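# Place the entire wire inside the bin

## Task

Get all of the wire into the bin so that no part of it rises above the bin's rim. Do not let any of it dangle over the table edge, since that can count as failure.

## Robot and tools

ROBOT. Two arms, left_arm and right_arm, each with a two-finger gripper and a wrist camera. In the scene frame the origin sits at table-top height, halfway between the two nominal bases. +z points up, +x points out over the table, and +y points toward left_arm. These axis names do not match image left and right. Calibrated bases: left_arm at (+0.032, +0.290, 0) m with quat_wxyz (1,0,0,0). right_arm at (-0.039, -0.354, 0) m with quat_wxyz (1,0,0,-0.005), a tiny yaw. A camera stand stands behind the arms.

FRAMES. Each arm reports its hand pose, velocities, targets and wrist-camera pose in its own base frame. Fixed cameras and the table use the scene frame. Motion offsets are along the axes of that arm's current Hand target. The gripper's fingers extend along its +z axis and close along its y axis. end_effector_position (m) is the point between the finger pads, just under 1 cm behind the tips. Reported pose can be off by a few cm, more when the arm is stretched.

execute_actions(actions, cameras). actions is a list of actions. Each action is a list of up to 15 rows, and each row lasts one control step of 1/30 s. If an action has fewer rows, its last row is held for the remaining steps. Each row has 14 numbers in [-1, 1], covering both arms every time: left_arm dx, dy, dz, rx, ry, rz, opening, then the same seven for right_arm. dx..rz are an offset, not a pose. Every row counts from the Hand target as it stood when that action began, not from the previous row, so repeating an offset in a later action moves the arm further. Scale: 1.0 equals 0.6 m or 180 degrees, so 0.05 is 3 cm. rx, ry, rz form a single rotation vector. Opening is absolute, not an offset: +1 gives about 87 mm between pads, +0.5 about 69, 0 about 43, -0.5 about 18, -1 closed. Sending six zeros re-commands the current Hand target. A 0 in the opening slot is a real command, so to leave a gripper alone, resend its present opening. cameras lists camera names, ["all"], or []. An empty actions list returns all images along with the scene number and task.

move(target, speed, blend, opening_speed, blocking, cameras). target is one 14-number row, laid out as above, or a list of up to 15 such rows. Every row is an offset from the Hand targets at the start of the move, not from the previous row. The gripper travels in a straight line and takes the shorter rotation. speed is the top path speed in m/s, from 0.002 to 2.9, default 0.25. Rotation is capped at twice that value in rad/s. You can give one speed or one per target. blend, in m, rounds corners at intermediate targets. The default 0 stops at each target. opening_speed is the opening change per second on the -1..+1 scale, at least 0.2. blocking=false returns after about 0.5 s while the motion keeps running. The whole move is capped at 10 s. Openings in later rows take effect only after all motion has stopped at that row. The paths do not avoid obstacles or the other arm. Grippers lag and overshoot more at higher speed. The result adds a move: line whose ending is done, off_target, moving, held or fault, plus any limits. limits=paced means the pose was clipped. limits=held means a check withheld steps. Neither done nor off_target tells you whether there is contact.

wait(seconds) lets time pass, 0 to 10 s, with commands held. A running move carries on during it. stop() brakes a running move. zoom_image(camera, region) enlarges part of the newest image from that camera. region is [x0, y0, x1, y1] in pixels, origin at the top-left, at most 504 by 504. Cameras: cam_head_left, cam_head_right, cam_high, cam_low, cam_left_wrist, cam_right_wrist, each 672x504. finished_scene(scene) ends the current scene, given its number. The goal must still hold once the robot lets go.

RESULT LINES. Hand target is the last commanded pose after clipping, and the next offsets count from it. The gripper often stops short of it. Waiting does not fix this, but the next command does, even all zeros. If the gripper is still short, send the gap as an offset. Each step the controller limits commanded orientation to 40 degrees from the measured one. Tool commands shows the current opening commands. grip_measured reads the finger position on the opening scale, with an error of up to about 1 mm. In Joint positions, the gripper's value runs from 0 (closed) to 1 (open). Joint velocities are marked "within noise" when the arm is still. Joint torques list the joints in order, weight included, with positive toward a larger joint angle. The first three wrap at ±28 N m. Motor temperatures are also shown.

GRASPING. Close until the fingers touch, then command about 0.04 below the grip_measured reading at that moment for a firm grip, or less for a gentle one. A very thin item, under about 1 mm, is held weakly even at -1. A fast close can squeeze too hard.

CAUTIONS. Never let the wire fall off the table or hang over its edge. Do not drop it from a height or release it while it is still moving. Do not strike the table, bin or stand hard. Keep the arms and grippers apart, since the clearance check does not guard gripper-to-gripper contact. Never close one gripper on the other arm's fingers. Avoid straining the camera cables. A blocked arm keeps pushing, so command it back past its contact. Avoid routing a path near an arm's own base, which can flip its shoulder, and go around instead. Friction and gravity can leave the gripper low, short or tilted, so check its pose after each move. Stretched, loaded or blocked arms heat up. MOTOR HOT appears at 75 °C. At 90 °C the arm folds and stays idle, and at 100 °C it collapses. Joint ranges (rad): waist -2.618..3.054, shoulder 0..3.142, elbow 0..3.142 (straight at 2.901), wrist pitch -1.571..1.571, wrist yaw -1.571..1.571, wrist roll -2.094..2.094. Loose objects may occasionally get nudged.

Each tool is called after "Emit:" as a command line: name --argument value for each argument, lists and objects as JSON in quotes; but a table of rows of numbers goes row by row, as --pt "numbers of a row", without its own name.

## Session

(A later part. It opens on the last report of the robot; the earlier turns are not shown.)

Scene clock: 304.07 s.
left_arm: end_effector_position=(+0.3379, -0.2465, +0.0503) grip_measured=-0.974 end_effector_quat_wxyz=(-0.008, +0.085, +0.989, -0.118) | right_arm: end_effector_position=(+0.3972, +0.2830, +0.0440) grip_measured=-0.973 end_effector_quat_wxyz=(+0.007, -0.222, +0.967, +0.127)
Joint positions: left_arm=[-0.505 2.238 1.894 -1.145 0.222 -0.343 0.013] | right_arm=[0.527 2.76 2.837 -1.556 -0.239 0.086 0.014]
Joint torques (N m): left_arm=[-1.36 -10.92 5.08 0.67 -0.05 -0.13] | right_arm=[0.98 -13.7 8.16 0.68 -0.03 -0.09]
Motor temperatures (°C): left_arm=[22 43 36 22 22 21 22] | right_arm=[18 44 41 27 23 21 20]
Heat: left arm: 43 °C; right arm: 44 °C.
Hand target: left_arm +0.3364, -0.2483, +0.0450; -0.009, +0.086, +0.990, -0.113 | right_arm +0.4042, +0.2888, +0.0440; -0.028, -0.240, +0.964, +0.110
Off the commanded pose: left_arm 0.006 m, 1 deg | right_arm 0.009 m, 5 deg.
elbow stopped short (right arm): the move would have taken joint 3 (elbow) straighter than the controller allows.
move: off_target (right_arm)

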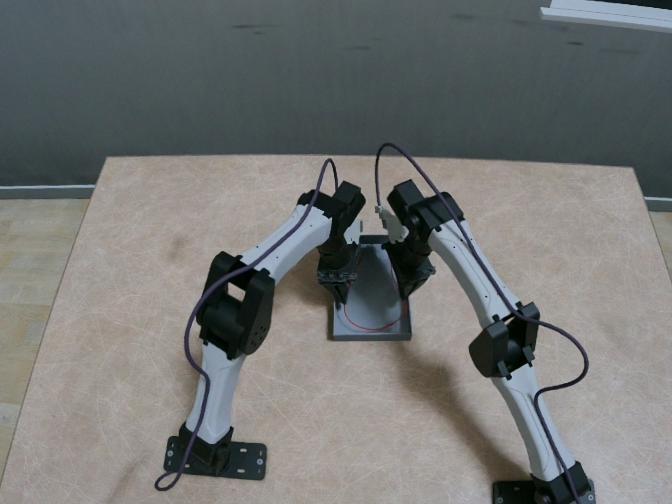

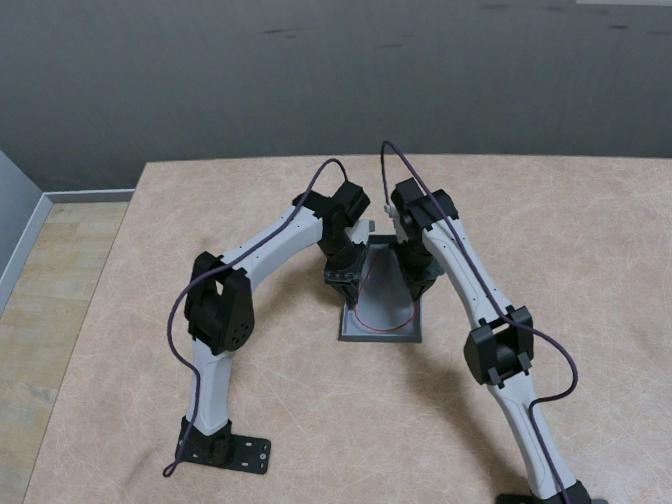

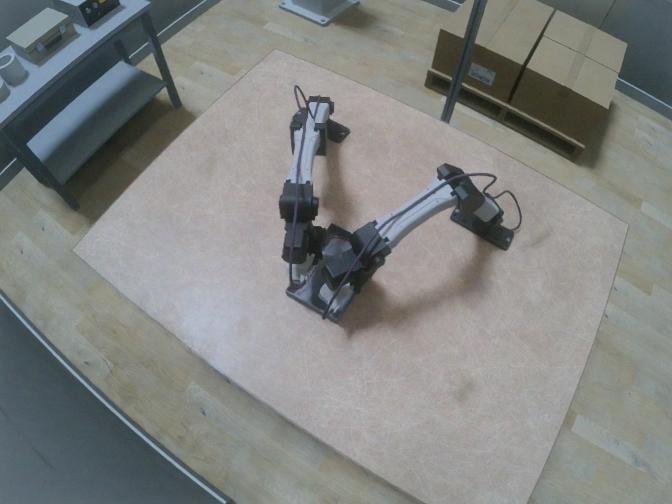

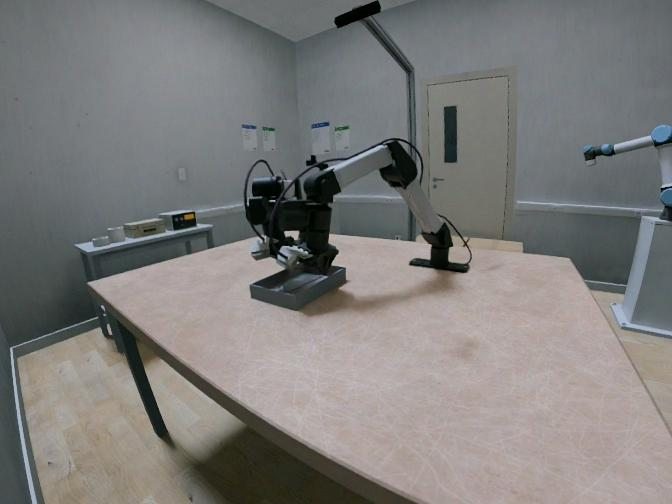

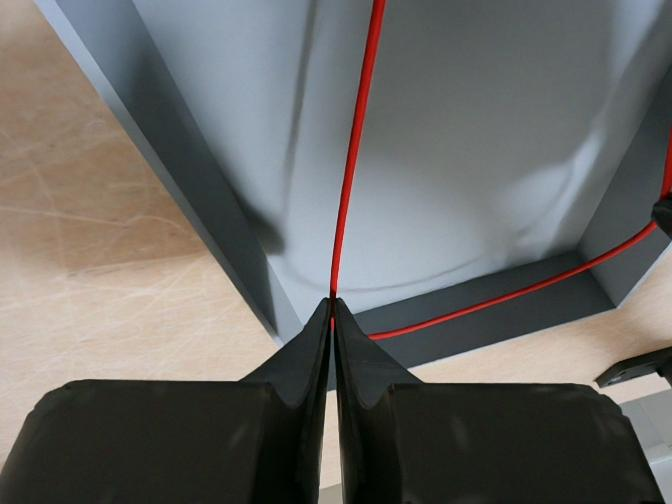

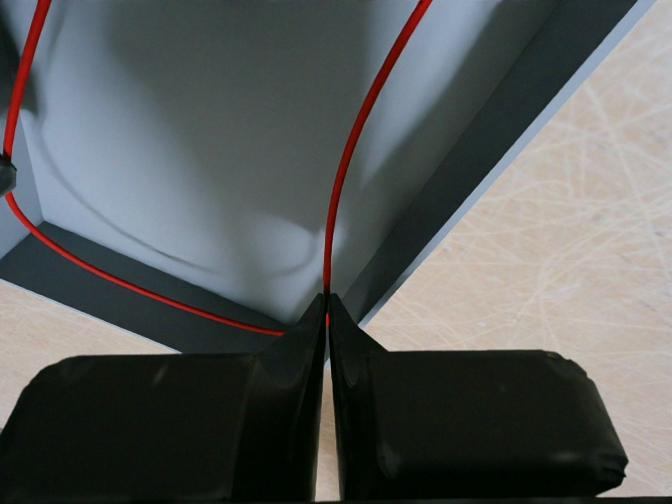

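Emit:
move --target '[-0.0023,-0.0075,0.0257,0,0,0,-1,-0.0063,0.007,0.0222,0,-0.0075,0.0325,-1]' --speed 0.05 --cameras '["cam_head_left","cam_head_right","cam_low","cam_left_wrist","cam_right_wrist"]'

Emit:
zoom_image --camera "cam_head_right" --region '[300, 200, 460, 360]'

Emit:
zoom_image --camera "cam_head_left" --region '[290, 200, 450, 360]'

Scene clock: 320.20 s.
left_arm: end_effector_position=(+0.3384, -0.2543, +0.0392) grip_measured=-0.974 end_effector_quat_wxyz=(-0.005, +0.086, +0.989, -0.118) | right_arm: end_effector_position=(+0.3978, +0.2898, +0.0324) grip_measured=-0.973 end_effector_quat_wxyz=(+0.002, -0.183, +0.975, +0.124)
Joint positions: left_arm=[-0.521 2.255 1.879 -1.103 0.219 -0.358 0.013] | right_arm=[0.533 2.785 2.837 -1.533 -0.233 0.172 0.014]
Joint torques (N m): left_arm=[-1.11 -10.45 5.16 0.69 -0.02 -0.14] | right_arm=[0.9 -13.72 8.17 0.7 -0.04 0.11]
Heat: left arm: 43 °C; right arm: 46 °C.
Hand target: left_arm +0.3364, -0.2562, +0.0309; -0.009, +0.086, +0.990, -0.112 | right_arm +0.4043, +0.2967, +0.0319; -0.022, -0.189, +0.975, +0.111
Off the commanded pose: left_arm 0.009 m, 1 deg | right_arm 0.009 m, 3 deg.
elbow stopped short (right arm): the move would have taken joint 3 (elbow) straighter than the controller allows.
move: off_target (right_arm)
Images, in order (width x height): cam_head_left 672x504, cam_head_right 672x504, cam_low 672x504, cam_left_wrist 672x504, cam_right_wrist 672x504.

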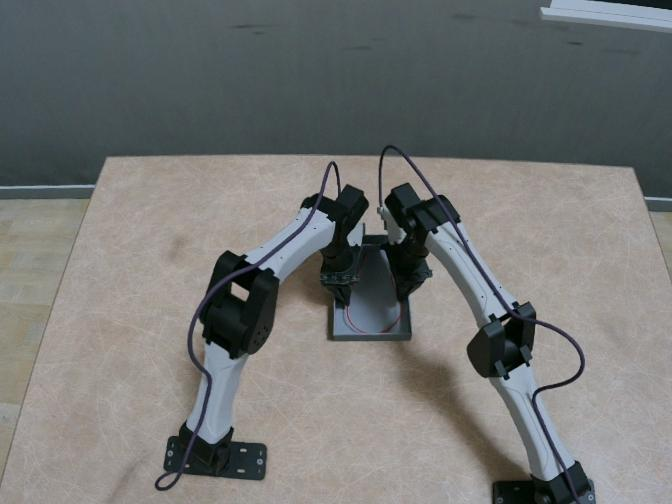

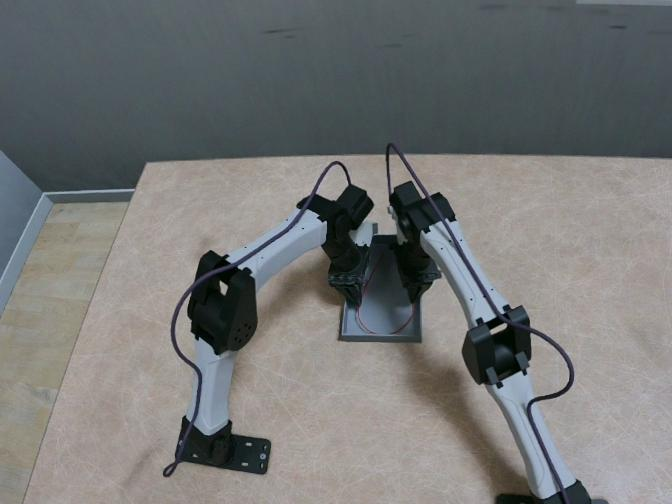

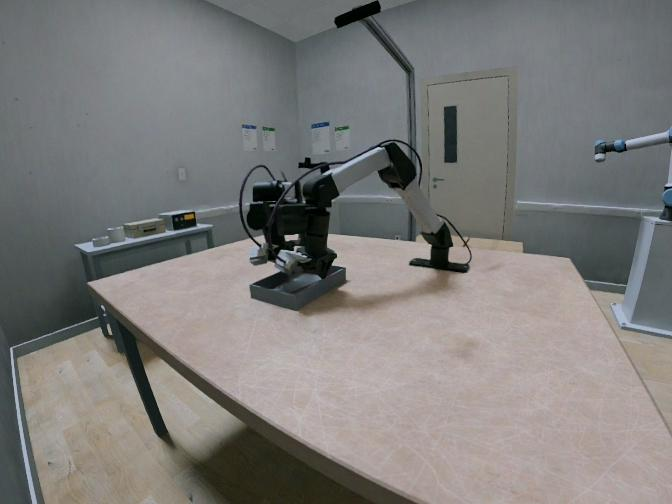

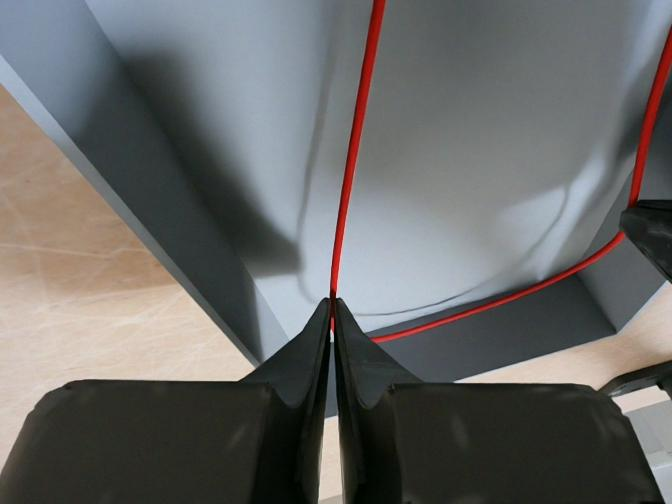

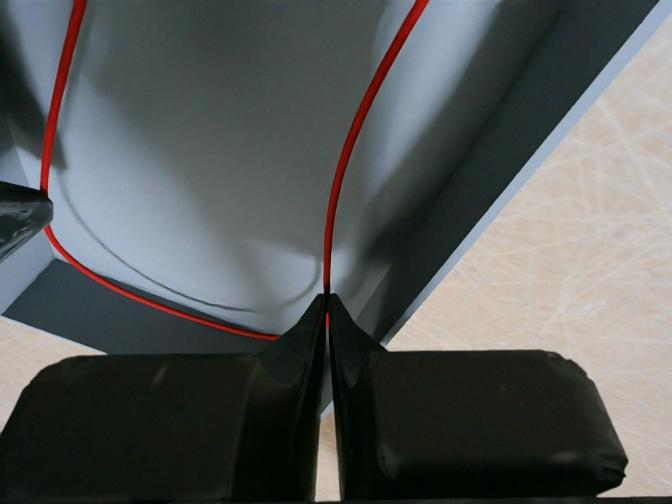

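Scaled by 3.150.

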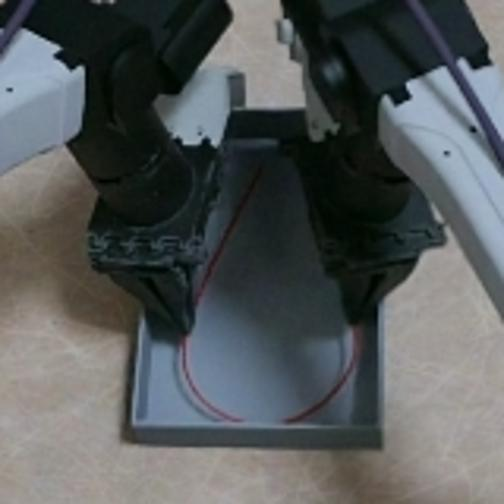

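Scaled by 3.150.

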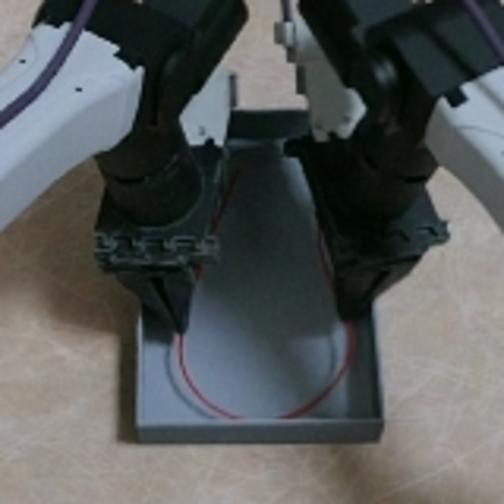

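Emit:
move --target '[-0.0176,0.0025,0.0268,0,0,0,-1,-0.0187,-0.0025,0.0165,0,0,0,-1]' --speed 0.05 --cameras '["cam_head_left","cam_head_right","cam_low","cam_left_wrist","cam_right_wrist"]'

Emit:
zoom_image --camera "cam_head_right" --region '[300, 200, 460, 360]'

Emit:
zoom_image --camera "cam_head_left" --region '[290, 200, 450, 360]'

Scene clock: 329.20 s.
left_arm: end_effector_position=(+0.3407, -0.2557, +0.0192) grip_measured=-0.974 end_effector_quat_wxyz=(-0.017, +0.084, +0.990, -0.113) | right_arm: end_effector_position=(+0.4067, +0.2953, +0.0222) grip_measured=-0.973 end_effector_quat_wxyz=(+0.015, -0.182, +0.975, +0.129)
Joint positions: left_arm=[-0.521 2.309 1.888 -1.084 0.219 -0.358 0.013] | right_arm=[0.533 2.805 2.837 -1.484 -0.233 0.178 0.014]
Joint torques (N m): left_arm=[-0.79 -10.15 7.43 0.65 -0.05 -0.11] | right_arm=[0.69 -13.87 8.23 0.75 -0.05 0.11]
Heat: left arm: 43 °C; right arm: 45 °C.
Hand target: left_arm +0.3465, -0.2602, +0.0150; -0.009, +0.086, +0.990, -0.112 | right_arm +0.4144, +0.3016, +0.0219; -0.022, -0.189, +0.975, +0.111
Off the commanded pose: left_arm 0.008 m, 1 deg | right_arm 0.010 m, 5 deg.
elbow stopped short (right arm): the move would have taken joint 3 (elbow) straighter than the controller allows.
move: off_target (right_arm)
Images, in order (width x height): cam_head_left 672x504, cam_head_right 672x504, cam_low 672x504, cam_left_wrist 672x504, cam_right_wrist 672x504.

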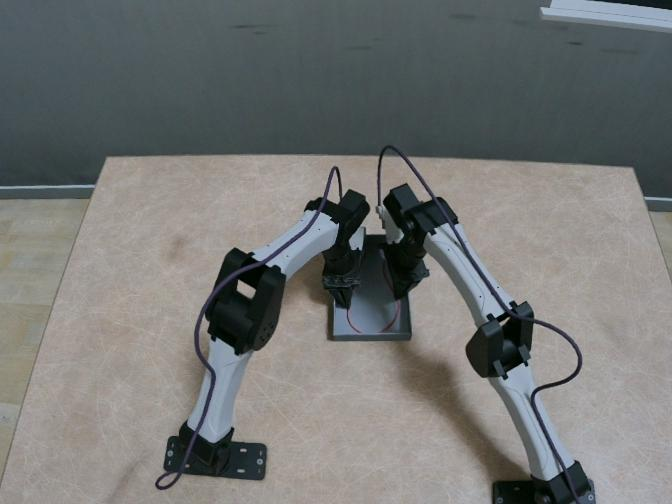

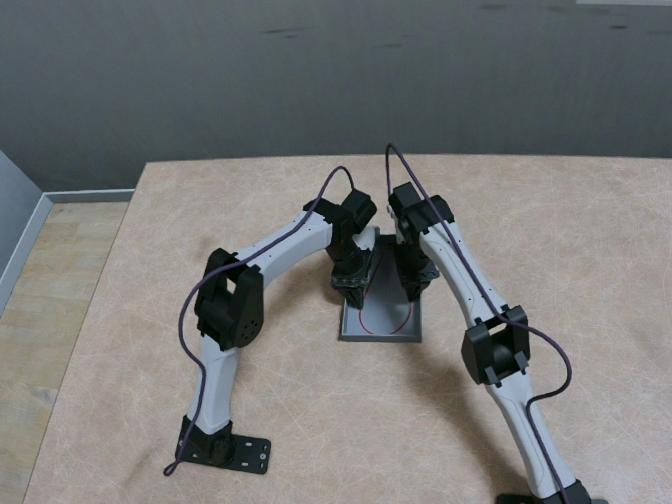

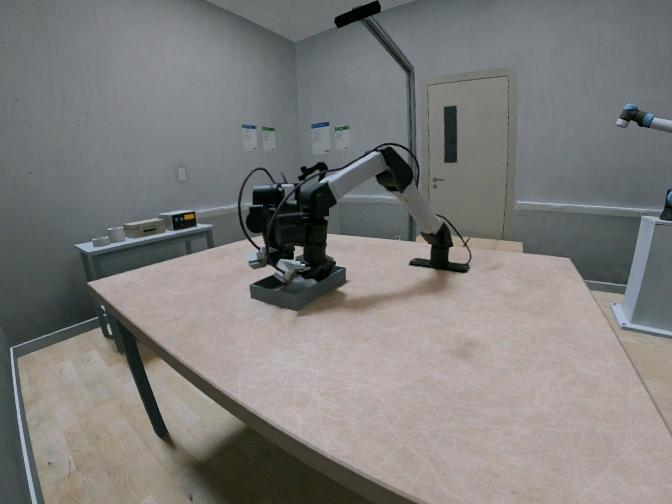

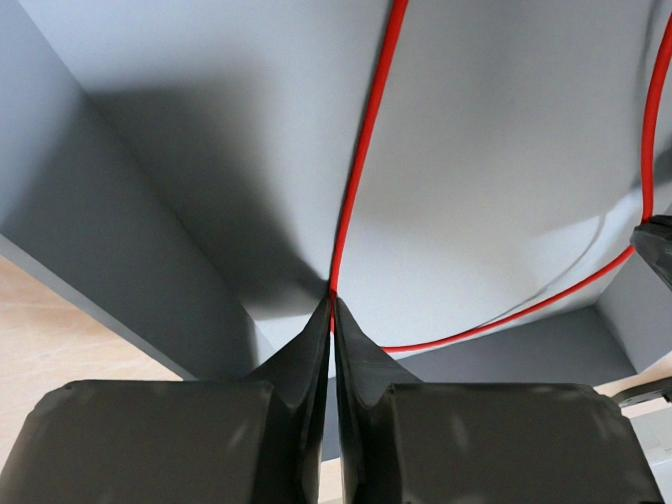

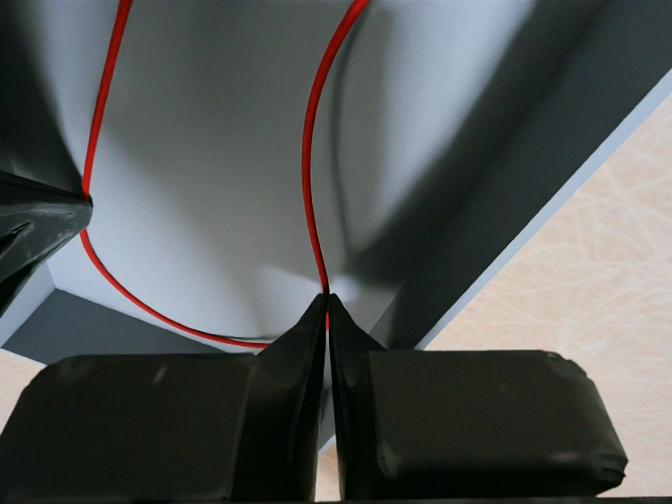

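Scaled by 3.150.

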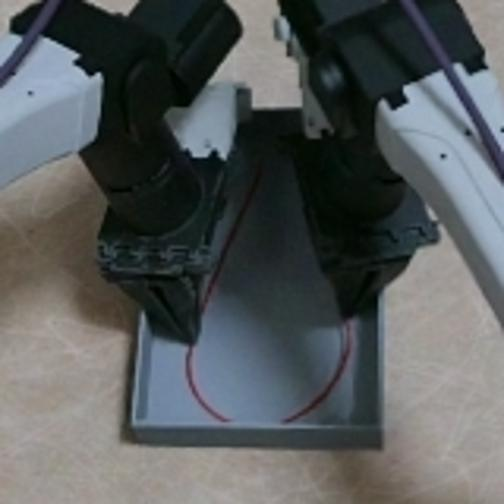

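Scaled by 3.150.

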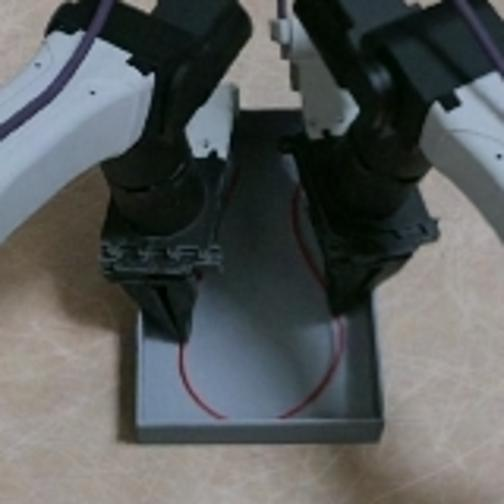

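Emit:
move --pt "0.005 -0.0015 -0.006 0 0 0 -1 0 -0.0034 0.0146 0 0 0 -1" --pt "0.005 -0.0015 -0.006 0 0 0 -0.6 0 -0.0034 0.0146 0 0 0 -0.6" --speed 0.04 --opening_speed 0.25 --cameras '["cam_head_left","cam_head_right","cam_left_wrist","cam_right_wrist"]'

Emit:
zoom_image --camera "cam_head_right" --region '[300, 200, 460, 360]'

Emit:
zoom_image --camera "cam_head_left" --region '[290, 200, 450, 360]'

Scene clock: 338.80 s.
left_arm: end_effector_position=(+0.3414, -0.2581, +0.0199) grip_measured=-0.601 end_effector_quat_wxyz=(-0.016, +0.082, +0.989, -0.118) | right_arm: end_effector_position=(+0.4065, +0.2988, +0.0139) grip_measured=-0.600 end_effector_quat_wxyz=(+0.012, -0.181, +0.975, +0.131)
Joint positions: left_arm=[-0.521 2.309 1.889 -1.078 0.229 -0.363 0.2] | right_arm=[0.537 2.823 2.837 -1.47 -0.237 0.184 0.2]
Joint torques (N m): left_arm=[-1.01 -11.64 6.27 0.53 -0.13 -0.07] | right_arm=[0.31 -13.89 8.31 0.69 0 0.04]
Heat: left arm: 44 °C; right arm: 46 °C.
Hand target: left_arm +0.3436, -0.2597, +0.0187; -0.009, +0.086, +0.990, -0.112 | right_arm +0.4144, +0.3017, +0.0131; -0.022, -0.189, +0.975, +0.111
Off the commanded pose: left_arm 0.003 m, 1 deg | right_arm 0.008 m, 5 deg.
elbow stopped short (right arm): the move would have taken joint 3 (elbow) straighter than the controller allows.
move: off_target (right_arm); target 2's new opening was sent with right_arm's hand 0.010 m and 4 deg from that target
Images, in order (width x height): cam_head_left 672x504, cam_head_right 672x504, cam_left_wrist 672x504, cam_right_wrist 672x504.

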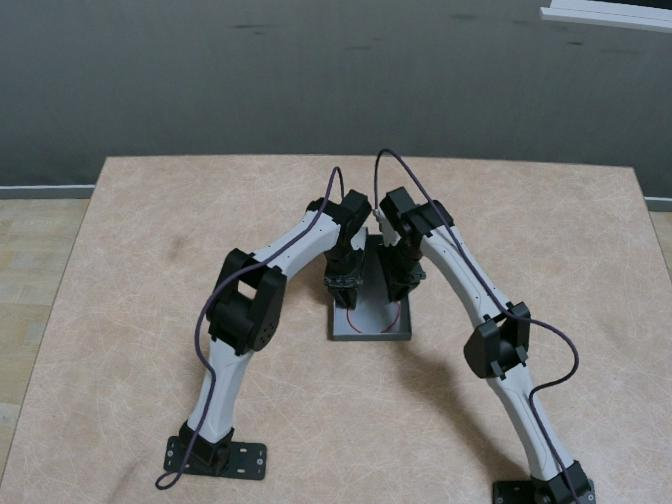

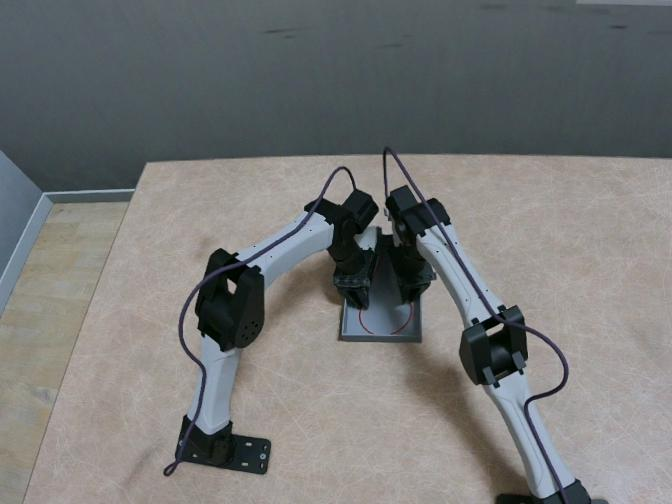

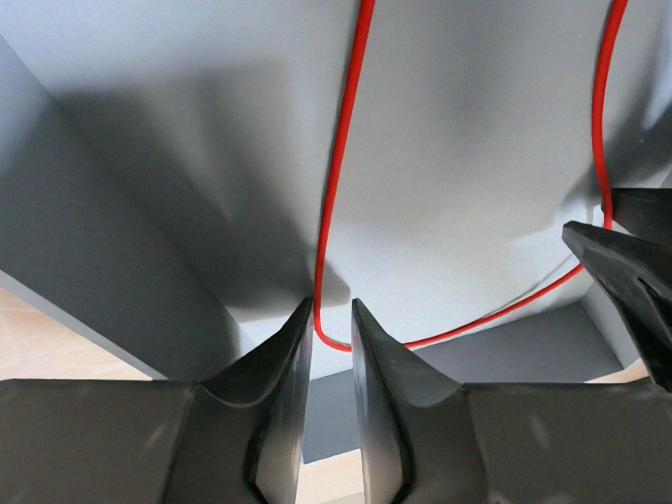

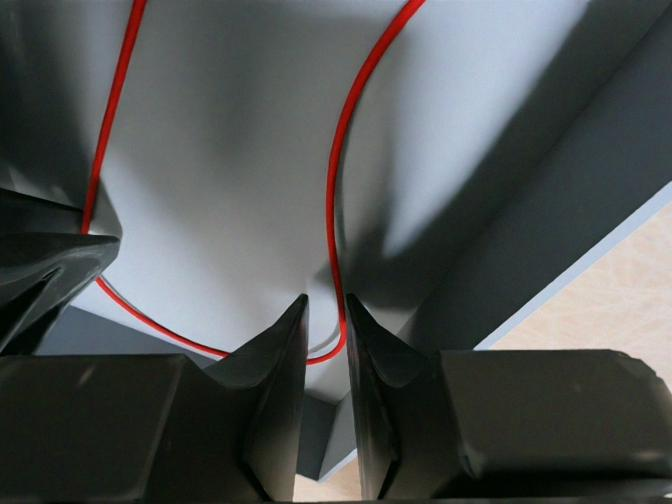

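Scaled by 3.150.

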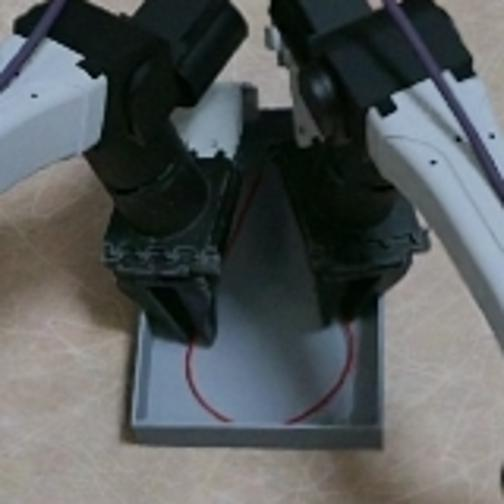

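Scaled by 3.150.

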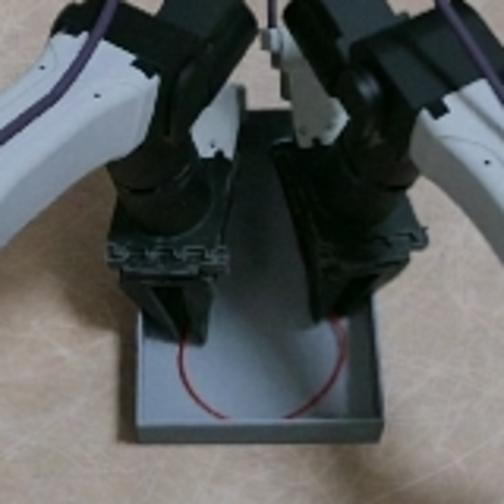

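Emit:
move --target '[0,0.004,-0.17,0,0,0,-0.6,0,-0.004,-0.17,0,0,0,-0.6]' --speed 0.05 --cameras '["all"]'

Emit:
zoom_image --camera "cam_head_right" --region '[300, 200, 460, 360]'

Emit:
zoom_image --camera "cam_head_left" --region '[290, 200, 450, 360]'

Emit:
zoom_image --camera "cam_low" --region '[220, 190, 380, 320]'

Scene clock: 348.80 s.
left_arm: end_effector_position=(+0.3446, -0.2387, +0.1052) grip_measured=-0.600 end_effector_quat_wxyz=(-0.022, +0.085, +0.990, -0.110) | right_arm: end_effector_position=(+0.4170, +0.2790, +0.0741) grip_measured=-0.600 end_effector_quat_wxyz=(+0.052, -0.164, +0.975, +0.143)
Joint positions: left_arm=[-0.484 2.298 2.211 -1.439 0.221 -0.317 0.2] | right_arm=[0.492 2.698 2.837 -1.516 -0.238 0.183 0.2]
Joint torques (N m): left_arm=[0.64 -13.76 7.46 0.32 -0.01 0] | right_arm=[-0.28 -21.03 8.17 0.58 -0.1 -0.09]
Heat: left arm: 46 °C; right arm: 48 °C.
Hand target: left_arm +0.3478, -0.2348, +0.1175; -0.009, +0.086, +0.990, -0.112 | right_arm +0.4239, +0.2782, +0.1118; -0.022, -0.189, +0.975, +0.111
Off the commanded pose: left_arm 0.013 m, 2 deg | right_arm 0.038 m, 10 deg.
elbow stopped short (right arm): the move would have taken joint 3 (elbow) straighter than the controller allows.
move: off_target (left_arm, right_arm)

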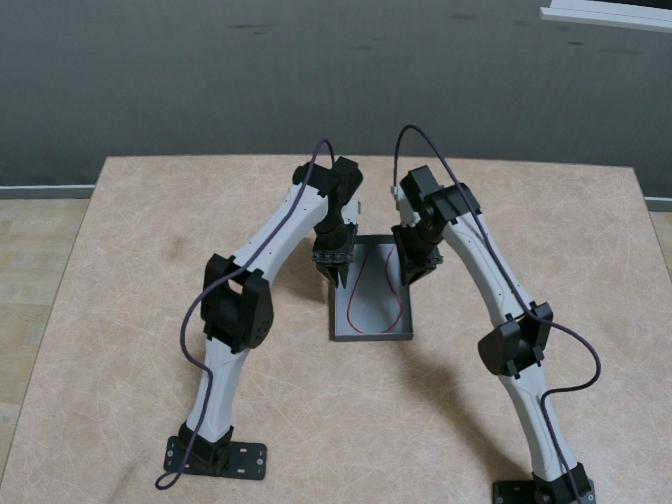

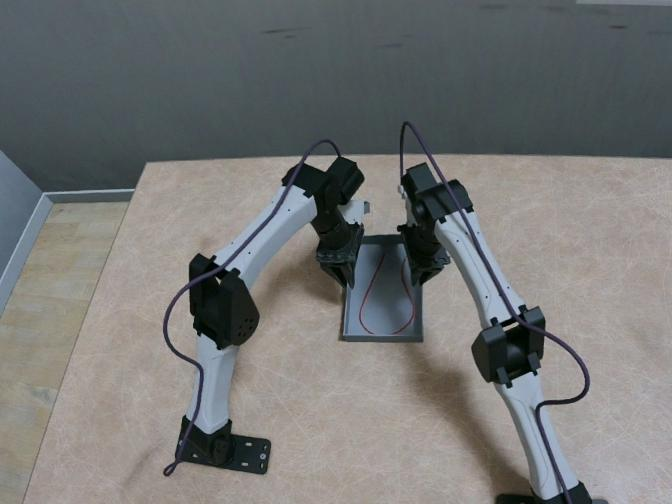

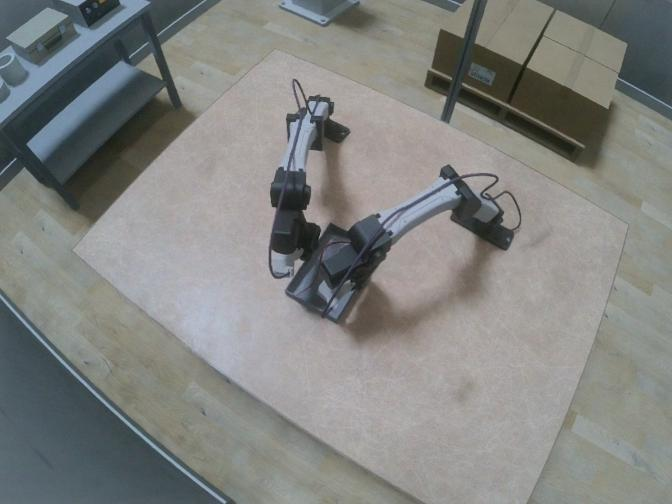

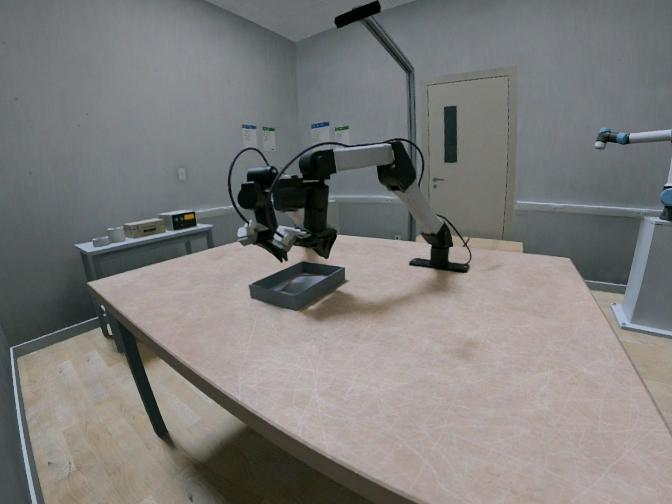

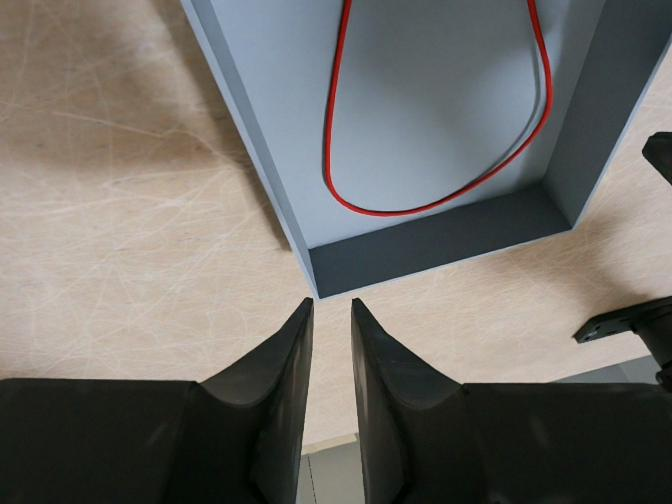

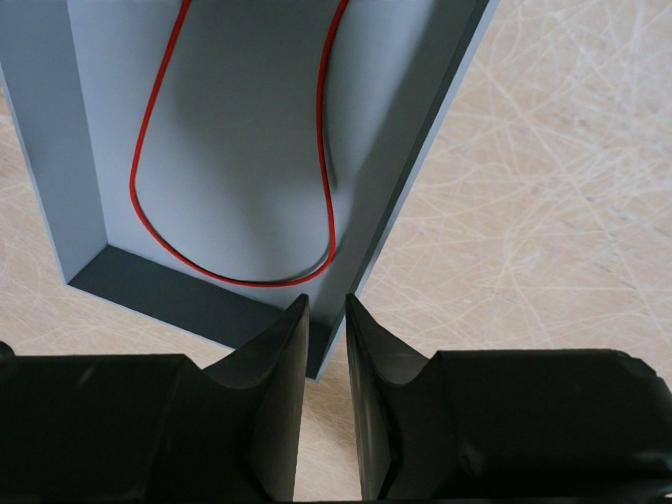

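Scaled by 3.150.

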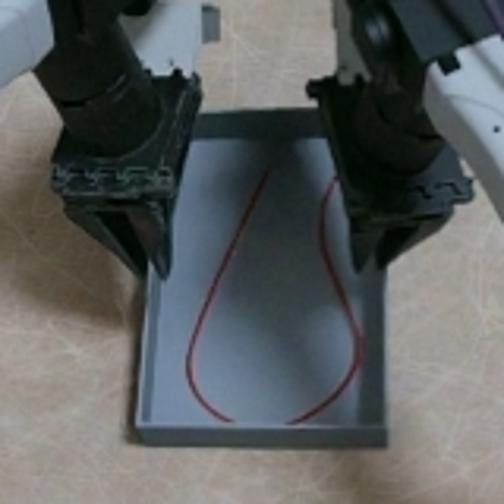

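Scaled by 3.150.

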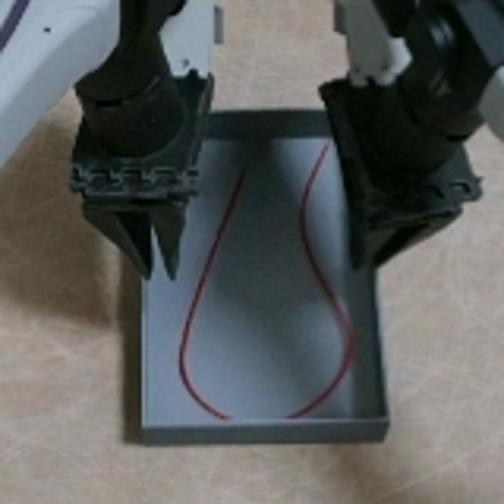

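Scaled by 3.150.

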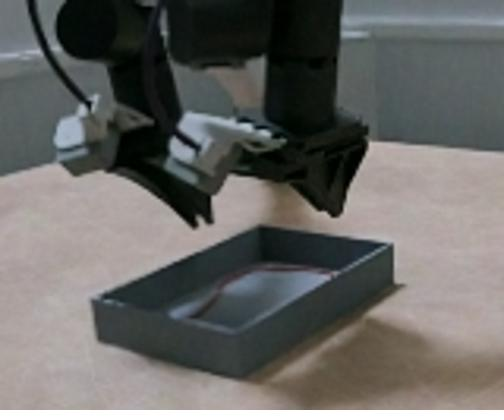

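Emit:
finished_scene --scene 2

The scene is finished: the task was done.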